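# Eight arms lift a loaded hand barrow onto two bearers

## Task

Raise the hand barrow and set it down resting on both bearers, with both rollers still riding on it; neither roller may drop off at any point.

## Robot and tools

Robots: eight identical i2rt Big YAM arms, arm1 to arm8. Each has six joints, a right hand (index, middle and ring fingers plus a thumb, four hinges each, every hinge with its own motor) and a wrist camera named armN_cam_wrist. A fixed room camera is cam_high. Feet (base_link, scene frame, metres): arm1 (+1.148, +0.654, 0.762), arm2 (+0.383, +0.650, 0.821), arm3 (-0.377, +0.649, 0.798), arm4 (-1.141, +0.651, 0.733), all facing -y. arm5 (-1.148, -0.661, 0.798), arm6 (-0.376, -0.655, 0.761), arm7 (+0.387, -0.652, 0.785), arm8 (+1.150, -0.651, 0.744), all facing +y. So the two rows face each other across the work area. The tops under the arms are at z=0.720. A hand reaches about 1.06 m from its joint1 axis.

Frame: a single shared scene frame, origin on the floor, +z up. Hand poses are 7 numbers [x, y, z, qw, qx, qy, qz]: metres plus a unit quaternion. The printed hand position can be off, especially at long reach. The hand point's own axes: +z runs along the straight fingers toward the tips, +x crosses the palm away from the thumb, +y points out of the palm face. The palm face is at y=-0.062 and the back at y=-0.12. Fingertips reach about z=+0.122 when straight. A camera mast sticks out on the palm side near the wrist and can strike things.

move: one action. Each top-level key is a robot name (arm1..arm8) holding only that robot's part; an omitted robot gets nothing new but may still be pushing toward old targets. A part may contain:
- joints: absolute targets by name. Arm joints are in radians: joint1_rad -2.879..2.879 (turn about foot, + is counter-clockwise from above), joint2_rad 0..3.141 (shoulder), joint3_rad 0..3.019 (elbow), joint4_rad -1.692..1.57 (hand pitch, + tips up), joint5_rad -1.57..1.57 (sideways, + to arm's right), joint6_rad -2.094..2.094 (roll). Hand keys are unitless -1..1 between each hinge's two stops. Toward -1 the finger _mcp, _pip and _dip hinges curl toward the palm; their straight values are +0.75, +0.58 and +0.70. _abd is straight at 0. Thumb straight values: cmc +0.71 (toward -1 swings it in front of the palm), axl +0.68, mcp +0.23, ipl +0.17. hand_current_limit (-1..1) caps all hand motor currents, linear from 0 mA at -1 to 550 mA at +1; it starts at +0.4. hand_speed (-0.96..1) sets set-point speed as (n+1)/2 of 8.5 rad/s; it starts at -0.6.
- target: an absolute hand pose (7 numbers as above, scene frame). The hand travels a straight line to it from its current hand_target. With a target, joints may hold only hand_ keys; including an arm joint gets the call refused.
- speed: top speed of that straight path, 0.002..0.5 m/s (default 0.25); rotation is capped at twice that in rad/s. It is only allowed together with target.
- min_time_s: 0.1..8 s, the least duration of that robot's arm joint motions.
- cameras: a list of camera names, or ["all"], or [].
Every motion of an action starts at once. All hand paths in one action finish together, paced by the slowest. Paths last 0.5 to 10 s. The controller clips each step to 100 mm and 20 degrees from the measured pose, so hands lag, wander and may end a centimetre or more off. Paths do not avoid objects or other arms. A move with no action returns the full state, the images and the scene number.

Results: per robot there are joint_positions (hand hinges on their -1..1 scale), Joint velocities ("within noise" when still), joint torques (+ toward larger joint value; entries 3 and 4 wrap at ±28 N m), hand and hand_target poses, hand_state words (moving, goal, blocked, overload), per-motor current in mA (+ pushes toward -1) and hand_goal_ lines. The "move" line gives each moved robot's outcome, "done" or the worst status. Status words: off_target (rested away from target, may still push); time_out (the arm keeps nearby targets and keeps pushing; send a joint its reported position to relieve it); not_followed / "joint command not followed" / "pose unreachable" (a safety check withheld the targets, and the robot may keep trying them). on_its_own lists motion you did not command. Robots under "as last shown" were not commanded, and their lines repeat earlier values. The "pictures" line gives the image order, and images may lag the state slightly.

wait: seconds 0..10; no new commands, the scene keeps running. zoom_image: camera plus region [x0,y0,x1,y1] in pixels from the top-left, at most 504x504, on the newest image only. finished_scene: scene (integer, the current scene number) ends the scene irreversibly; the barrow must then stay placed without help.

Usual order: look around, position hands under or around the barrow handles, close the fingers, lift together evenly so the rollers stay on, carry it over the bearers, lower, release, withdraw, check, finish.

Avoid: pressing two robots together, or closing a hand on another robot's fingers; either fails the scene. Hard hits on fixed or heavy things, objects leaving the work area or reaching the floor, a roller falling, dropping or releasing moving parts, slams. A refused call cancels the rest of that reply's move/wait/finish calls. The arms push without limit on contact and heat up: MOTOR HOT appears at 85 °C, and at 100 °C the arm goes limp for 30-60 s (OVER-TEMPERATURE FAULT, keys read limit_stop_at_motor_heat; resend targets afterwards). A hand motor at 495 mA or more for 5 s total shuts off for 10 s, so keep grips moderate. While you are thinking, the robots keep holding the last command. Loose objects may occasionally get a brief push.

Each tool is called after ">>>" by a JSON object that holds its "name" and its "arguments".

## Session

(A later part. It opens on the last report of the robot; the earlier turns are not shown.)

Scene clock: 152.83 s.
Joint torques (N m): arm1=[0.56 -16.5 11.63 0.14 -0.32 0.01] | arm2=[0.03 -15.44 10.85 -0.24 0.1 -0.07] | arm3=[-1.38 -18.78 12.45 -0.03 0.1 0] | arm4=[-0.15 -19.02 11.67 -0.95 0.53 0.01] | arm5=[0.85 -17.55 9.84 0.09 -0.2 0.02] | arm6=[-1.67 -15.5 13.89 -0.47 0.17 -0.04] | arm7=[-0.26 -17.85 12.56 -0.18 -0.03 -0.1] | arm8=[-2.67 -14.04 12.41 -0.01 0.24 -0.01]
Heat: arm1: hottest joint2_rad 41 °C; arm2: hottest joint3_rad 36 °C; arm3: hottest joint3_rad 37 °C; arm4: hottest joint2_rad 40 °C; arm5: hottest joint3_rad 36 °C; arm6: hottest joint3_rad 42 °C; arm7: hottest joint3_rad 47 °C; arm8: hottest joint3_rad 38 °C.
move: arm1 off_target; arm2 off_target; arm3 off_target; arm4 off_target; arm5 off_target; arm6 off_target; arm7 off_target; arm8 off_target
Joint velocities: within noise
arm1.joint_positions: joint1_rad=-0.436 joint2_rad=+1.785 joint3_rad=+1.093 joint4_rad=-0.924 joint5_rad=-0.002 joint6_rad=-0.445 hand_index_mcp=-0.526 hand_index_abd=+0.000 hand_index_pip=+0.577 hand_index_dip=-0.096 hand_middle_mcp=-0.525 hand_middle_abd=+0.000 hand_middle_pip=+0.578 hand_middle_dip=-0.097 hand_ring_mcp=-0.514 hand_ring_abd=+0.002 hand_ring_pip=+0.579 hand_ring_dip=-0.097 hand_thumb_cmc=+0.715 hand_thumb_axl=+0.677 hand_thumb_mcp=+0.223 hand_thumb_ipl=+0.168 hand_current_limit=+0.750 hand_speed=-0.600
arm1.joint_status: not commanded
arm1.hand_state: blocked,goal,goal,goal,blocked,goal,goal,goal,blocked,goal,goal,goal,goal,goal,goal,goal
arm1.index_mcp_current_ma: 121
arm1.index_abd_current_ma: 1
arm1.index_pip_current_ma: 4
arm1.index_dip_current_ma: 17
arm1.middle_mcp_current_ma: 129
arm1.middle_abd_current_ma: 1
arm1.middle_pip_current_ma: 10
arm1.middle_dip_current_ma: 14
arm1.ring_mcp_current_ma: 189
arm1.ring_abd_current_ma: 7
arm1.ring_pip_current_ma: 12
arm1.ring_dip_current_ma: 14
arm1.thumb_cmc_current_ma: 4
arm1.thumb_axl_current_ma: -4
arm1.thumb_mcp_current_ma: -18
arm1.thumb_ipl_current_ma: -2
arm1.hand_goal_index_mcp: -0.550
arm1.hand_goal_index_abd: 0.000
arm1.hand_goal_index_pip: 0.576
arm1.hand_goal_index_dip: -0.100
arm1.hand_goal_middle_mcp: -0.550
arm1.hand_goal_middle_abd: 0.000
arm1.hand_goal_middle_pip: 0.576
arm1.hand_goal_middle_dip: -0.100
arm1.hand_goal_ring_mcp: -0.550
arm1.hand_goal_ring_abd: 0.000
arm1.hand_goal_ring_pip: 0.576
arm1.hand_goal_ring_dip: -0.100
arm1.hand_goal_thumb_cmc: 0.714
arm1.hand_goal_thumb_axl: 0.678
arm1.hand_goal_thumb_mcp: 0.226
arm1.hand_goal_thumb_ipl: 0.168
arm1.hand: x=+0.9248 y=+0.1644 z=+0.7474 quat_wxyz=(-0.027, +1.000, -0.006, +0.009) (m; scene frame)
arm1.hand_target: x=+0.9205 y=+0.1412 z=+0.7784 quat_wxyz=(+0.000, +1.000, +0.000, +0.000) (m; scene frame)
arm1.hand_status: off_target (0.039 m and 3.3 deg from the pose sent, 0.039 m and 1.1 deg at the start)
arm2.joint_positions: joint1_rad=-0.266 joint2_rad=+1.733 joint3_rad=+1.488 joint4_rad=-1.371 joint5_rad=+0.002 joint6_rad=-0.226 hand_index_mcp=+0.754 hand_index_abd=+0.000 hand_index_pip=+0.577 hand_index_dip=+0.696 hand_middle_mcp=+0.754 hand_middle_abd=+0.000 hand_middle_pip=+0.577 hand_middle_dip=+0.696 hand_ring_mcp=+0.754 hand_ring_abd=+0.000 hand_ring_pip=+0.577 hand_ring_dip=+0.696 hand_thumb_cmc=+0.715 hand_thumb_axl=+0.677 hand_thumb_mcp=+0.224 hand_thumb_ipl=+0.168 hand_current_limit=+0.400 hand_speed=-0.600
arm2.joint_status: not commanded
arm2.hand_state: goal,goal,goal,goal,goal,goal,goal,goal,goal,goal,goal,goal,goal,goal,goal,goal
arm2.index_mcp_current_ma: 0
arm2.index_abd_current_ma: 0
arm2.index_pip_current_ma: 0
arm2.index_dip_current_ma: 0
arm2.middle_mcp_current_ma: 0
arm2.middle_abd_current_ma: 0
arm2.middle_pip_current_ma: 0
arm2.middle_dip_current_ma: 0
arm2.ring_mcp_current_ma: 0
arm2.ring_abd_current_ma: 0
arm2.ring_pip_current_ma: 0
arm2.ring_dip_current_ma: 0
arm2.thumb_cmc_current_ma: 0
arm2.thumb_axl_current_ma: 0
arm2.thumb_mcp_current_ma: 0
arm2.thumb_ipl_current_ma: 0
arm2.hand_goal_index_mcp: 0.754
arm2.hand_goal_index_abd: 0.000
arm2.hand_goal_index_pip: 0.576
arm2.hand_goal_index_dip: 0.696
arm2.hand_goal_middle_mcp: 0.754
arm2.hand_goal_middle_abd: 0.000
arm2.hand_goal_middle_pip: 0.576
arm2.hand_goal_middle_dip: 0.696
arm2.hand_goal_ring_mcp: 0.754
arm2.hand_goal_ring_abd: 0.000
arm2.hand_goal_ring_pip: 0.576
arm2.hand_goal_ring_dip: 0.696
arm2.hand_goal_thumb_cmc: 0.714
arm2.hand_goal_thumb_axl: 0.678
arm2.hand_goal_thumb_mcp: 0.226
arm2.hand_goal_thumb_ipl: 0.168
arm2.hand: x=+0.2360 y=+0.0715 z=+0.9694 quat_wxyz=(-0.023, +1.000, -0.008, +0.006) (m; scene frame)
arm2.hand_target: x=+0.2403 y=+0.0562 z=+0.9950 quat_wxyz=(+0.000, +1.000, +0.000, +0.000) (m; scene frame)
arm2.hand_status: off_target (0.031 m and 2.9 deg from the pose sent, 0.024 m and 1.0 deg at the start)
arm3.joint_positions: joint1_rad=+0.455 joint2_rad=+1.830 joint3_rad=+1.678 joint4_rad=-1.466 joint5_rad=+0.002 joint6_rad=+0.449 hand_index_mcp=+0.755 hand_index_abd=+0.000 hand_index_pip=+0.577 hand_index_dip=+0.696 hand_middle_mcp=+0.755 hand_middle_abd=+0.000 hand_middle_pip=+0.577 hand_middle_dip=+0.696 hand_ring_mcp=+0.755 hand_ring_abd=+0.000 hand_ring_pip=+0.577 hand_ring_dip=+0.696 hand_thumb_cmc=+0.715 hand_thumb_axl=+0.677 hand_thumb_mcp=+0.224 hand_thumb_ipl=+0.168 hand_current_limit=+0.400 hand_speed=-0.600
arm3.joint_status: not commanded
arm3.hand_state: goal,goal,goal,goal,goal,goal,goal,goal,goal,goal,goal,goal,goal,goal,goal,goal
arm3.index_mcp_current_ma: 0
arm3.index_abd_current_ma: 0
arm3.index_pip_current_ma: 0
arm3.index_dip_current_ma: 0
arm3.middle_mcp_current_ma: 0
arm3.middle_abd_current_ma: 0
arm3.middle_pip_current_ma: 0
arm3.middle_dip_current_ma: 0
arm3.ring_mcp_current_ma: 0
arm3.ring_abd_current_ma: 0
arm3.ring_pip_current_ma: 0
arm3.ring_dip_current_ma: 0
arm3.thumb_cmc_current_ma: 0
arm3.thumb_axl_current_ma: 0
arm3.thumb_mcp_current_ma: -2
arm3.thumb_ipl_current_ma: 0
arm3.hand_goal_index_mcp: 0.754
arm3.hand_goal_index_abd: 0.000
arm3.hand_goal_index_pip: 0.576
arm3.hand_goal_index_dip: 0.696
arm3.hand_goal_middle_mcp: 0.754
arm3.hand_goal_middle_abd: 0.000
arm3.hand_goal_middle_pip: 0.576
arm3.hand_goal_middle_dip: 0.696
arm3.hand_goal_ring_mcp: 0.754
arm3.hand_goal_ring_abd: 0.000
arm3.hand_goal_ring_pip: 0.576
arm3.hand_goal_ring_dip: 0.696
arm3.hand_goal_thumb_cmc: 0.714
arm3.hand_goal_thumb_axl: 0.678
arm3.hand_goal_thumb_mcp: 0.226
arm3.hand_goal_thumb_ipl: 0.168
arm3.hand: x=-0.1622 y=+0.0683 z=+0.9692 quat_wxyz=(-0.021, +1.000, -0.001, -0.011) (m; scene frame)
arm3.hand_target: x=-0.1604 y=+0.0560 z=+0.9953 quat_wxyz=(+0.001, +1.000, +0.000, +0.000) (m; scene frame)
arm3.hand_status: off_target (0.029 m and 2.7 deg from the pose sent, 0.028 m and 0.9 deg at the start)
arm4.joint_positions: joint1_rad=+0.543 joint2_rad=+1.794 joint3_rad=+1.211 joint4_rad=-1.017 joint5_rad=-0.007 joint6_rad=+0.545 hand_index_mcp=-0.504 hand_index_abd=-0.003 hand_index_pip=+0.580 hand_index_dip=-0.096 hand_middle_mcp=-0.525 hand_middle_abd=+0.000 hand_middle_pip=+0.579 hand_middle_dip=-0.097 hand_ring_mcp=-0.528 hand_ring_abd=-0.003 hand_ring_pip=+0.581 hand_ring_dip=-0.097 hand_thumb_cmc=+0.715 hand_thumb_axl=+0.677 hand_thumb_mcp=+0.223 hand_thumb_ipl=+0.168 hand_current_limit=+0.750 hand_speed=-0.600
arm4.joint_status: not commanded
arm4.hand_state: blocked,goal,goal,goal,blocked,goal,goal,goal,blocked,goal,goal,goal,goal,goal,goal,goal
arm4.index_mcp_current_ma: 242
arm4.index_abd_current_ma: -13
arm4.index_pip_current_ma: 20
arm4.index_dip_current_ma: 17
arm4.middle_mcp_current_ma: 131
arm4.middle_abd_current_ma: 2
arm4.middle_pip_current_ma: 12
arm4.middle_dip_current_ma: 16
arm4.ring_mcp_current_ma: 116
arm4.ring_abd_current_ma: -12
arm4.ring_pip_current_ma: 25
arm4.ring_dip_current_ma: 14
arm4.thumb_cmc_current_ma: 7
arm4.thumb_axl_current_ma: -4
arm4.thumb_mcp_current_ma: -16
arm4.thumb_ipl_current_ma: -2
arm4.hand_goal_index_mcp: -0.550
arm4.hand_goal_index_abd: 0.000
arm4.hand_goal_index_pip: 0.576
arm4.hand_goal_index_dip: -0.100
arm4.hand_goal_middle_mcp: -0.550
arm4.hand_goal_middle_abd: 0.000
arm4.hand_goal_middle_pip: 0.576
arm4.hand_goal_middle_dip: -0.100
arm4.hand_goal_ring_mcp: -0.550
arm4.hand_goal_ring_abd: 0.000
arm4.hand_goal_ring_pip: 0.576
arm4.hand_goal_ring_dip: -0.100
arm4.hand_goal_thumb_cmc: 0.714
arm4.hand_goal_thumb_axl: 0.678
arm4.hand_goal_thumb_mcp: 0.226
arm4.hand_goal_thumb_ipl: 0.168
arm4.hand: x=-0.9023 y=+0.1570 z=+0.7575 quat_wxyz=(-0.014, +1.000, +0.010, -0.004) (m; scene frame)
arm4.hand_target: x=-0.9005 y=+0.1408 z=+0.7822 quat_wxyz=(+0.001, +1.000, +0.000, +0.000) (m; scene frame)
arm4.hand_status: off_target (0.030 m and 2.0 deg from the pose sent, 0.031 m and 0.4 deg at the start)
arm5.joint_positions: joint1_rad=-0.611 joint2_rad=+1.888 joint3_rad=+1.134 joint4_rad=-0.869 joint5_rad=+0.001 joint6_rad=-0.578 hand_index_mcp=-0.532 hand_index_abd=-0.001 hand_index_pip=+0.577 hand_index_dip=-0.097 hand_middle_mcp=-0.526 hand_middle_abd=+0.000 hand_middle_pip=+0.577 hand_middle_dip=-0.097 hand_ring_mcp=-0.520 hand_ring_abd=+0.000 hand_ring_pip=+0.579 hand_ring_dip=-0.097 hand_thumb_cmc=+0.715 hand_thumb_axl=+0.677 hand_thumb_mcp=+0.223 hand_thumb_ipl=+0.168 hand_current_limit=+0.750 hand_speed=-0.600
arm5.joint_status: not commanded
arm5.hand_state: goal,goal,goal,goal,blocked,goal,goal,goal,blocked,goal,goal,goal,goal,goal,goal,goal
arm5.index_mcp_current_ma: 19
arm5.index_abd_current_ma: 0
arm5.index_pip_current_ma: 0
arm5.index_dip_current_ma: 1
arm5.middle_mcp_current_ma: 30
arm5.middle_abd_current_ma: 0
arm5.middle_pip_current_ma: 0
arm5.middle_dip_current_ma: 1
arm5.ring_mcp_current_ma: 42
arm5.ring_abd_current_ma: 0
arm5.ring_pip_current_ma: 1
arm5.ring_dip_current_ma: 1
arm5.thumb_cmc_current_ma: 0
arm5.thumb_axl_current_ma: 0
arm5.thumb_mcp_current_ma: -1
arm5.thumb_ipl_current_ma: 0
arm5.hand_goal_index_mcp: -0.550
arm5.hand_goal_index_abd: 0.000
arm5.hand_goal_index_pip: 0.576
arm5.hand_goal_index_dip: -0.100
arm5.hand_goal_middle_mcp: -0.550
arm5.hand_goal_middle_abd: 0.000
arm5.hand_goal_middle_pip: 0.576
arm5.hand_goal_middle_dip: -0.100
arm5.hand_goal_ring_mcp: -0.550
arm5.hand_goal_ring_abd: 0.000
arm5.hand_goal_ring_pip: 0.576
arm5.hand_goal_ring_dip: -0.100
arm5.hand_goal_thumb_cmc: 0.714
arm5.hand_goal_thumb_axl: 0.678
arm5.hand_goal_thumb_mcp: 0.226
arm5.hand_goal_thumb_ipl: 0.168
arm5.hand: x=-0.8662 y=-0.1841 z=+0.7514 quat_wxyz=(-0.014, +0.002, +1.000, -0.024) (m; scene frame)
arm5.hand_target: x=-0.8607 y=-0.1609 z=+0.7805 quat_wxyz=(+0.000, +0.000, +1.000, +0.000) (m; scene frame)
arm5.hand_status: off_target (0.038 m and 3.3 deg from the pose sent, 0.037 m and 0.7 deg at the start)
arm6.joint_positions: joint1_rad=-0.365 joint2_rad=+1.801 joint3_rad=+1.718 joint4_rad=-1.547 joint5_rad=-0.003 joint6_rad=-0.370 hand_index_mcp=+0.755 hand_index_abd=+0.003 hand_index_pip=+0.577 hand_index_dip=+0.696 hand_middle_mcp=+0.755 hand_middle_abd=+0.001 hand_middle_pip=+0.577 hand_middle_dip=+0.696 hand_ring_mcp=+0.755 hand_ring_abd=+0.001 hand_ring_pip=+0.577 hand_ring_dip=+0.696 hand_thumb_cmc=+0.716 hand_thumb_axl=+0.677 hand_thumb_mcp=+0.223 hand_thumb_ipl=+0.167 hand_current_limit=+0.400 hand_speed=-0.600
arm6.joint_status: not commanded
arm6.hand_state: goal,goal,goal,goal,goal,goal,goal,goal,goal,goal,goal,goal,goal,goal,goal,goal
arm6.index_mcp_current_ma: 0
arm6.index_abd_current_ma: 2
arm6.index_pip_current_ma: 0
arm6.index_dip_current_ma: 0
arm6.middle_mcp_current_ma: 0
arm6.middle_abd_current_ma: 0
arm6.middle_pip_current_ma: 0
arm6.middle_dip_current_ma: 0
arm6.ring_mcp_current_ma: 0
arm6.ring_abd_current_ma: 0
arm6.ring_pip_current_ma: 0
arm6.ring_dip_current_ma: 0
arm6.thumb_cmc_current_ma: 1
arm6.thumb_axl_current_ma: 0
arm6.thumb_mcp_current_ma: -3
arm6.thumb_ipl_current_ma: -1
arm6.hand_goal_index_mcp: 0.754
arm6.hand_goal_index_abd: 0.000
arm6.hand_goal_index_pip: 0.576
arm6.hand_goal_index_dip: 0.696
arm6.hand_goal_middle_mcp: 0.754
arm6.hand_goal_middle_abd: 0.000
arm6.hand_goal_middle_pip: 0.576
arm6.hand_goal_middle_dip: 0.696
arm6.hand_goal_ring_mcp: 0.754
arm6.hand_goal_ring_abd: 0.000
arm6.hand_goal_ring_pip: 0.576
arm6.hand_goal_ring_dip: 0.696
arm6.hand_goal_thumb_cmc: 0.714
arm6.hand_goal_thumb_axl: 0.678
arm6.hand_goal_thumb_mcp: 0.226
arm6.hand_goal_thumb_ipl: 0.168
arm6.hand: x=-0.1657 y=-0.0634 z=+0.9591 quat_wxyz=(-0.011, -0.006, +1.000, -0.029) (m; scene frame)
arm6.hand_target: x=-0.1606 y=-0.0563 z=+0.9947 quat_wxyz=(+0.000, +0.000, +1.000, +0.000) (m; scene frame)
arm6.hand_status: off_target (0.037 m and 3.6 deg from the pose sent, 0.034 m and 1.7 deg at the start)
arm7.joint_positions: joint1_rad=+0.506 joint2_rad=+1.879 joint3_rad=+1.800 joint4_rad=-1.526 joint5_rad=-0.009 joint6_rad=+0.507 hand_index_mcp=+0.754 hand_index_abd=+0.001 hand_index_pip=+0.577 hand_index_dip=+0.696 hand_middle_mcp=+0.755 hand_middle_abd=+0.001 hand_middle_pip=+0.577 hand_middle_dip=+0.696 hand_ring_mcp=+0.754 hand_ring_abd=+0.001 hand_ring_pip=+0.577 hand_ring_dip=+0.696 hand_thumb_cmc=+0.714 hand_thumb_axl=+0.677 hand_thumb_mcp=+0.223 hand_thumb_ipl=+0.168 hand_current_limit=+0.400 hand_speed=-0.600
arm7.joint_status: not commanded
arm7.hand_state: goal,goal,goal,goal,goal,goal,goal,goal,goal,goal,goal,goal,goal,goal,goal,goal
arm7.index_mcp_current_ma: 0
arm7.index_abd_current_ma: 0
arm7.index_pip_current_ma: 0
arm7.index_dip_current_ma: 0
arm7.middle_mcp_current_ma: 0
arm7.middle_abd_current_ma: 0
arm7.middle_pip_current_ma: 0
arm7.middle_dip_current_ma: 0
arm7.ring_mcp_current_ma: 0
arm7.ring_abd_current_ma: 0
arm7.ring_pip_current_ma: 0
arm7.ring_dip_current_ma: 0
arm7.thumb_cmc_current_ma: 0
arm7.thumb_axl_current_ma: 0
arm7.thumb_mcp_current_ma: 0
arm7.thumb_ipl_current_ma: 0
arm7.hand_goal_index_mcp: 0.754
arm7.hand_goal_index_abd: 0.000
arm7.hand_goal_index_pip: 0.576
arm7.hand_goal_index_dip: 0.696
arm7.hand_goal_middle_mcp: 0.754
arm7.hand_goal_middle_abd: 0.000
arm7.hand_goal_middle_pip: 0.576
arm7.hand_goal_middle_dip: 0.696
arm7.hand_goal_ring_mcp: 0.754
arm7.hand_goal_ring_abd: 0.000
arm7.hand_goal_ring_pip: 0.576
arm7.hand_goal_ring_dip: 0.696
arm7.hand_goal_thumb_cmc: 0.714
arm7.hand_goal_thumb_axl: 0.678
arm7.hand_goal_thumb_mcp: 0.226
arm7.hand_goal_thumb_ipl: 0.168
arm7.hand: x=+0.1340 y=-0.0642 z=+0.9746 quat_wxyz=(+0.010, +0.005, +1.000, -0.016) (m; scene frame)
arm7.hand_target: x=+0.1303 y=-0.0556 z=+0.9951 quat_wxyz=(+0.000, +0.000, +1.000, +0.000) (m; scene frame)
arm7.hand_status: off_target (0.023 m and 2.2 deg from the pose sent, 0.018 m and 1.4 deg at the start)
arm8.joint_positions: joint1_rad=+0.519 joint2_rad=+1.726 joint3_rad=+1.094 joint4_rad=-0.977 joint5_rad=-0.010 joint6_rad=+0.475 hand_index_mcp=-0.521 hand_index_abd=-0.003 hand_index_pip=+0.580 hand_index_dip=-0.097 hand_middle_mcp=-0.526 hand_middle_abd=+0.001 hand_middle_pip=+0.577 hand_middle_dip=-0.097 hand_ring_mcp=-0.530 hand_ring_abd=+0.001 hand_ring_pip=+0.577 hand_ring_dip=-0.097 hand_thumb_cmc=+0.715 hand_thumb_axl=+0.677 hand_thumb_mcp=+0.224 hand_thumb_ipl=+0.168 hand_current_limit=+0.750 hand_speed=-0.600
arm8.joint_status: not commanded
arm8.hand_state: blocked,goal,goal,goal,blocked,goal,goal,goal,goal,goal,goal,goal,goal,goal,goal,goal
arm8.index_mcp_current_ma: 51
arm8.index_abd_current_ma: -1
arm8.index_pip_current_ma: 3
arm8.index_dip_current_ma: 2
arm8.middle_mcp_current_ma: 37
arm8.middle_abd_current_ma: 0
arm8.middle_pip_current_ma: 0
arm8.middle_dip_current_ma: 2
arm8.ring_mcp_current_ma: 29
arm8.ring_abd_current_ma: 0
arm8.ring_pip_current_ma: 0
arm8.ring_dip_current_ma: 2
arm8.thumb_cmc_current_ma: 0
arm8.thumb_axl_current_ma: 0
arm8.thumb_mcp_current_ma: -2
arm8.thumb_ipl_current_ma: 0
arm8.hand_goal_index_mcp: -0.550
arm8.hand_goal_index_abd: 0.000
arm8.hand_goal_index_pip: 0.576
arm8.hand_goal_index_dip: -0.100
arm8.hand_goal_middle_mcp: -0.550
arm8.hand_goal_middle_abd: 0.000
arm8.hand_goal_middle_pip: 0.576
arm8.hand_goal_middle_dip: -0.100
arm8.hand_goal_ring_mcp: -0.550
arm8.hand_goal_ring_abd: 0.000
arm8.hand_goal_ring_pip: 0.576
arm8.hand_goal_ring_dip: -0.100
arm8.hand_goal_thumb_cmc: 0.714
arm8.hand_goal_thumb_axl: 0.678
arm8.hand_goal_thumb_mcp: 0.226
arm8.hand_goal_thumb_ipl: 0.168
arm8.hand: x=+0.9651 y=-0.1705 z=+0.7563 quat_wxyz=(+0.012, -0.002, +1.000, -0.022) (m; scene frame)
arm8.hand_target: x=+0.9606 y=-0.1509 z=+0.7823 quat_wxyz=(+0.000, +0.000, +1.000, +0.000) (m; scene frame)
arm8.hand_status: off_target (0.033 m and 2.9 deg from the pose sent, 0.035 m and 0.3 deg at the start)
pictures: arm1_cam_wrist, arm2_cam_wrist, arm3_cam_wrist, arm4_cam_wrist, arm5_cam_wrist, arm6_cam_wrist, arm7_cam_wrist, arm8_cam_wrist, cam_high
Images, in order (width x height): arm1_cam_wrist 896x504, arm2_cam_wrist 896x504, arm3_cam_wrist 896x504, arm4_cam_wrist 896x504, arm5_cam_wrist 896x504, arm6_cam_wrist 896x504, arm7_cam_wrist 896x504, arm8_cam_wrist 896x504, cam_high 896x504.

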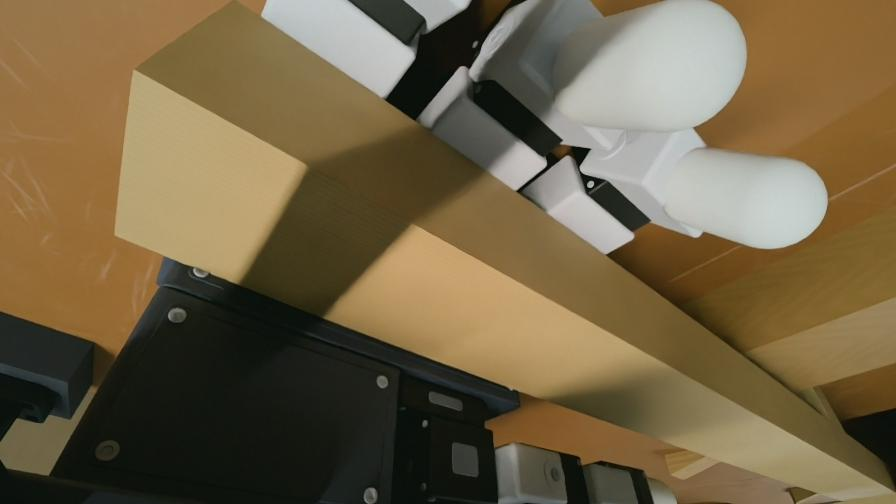

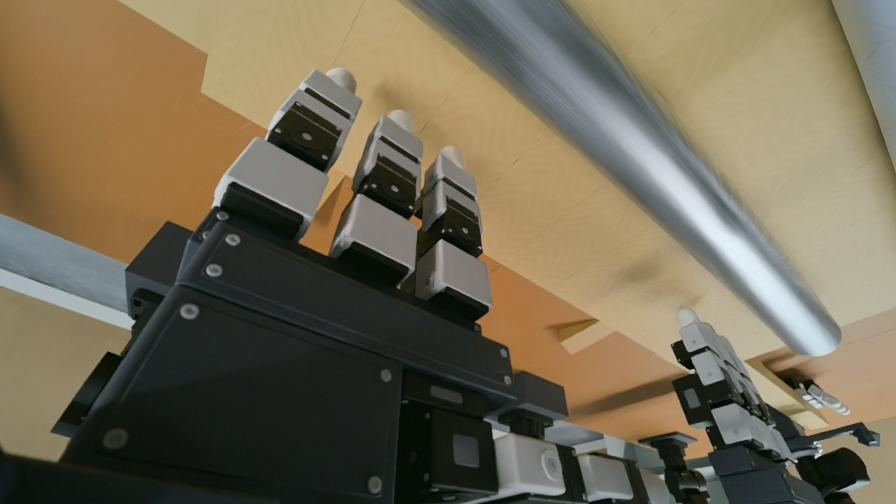

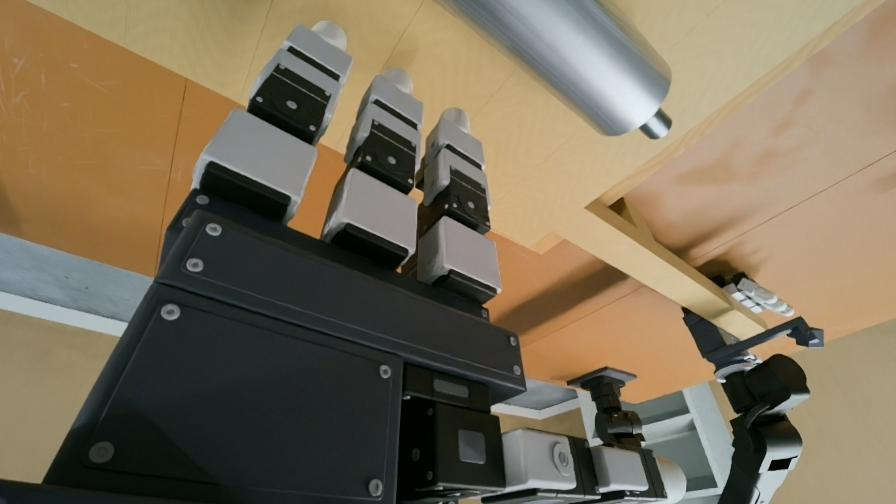

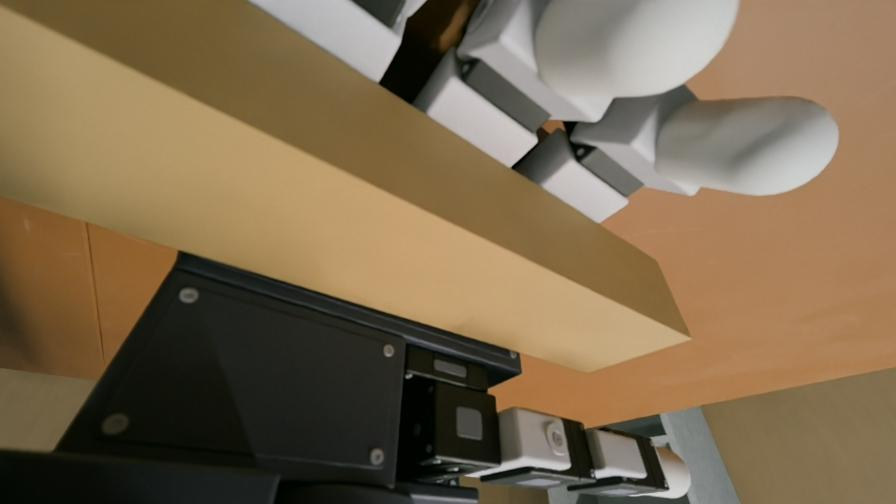

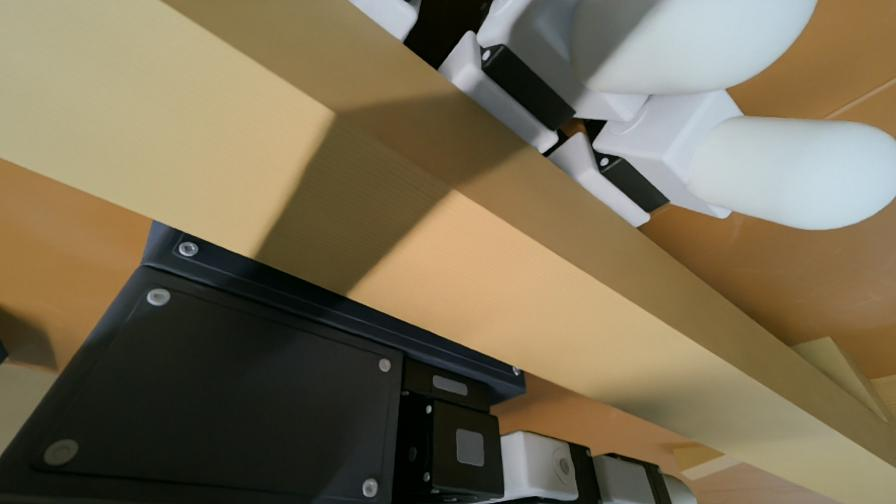

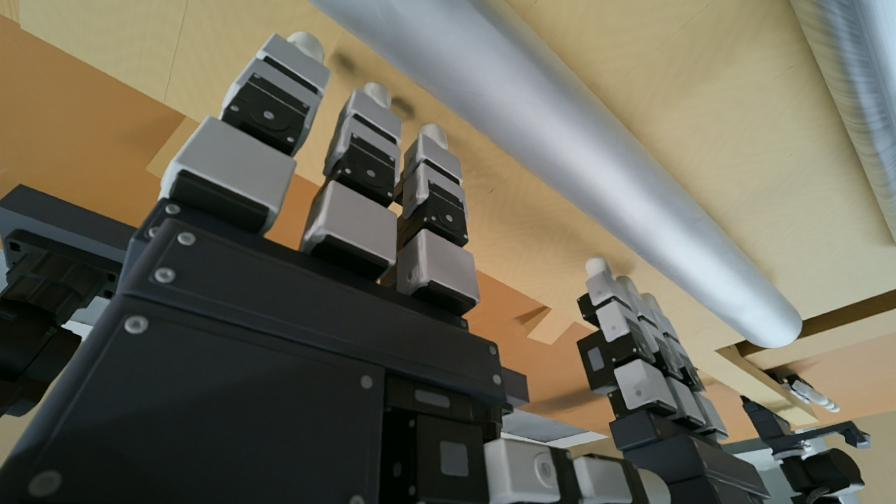

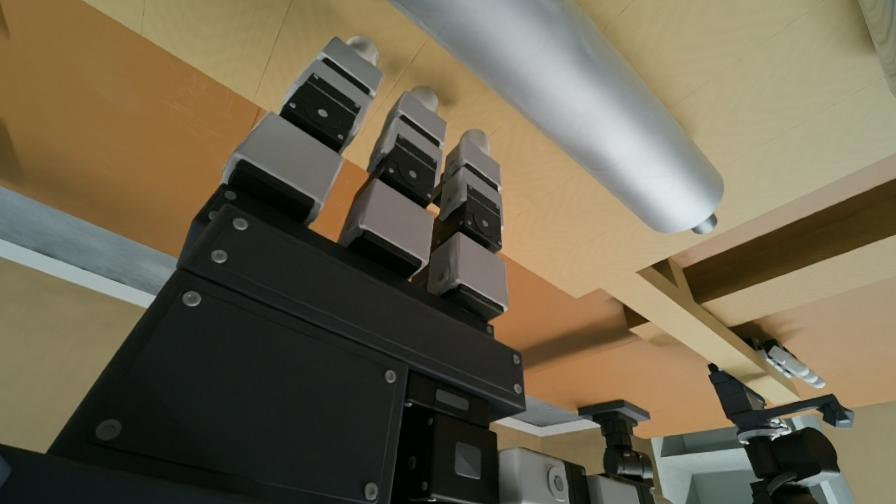

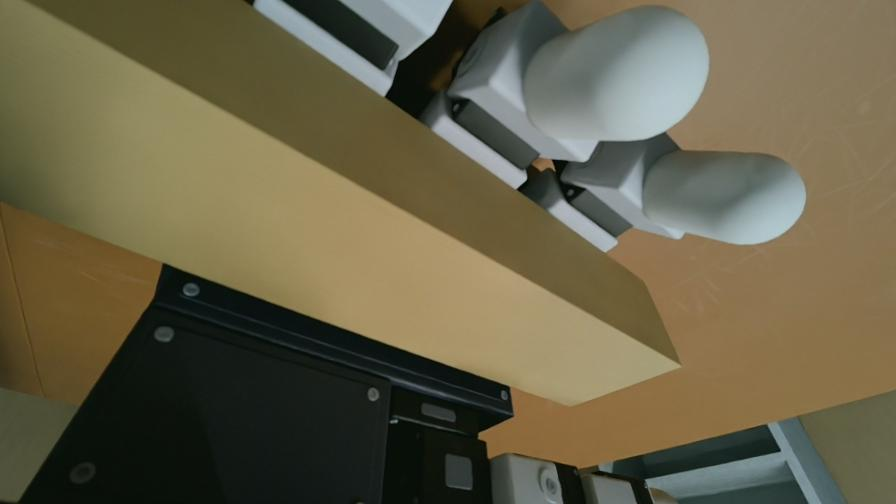

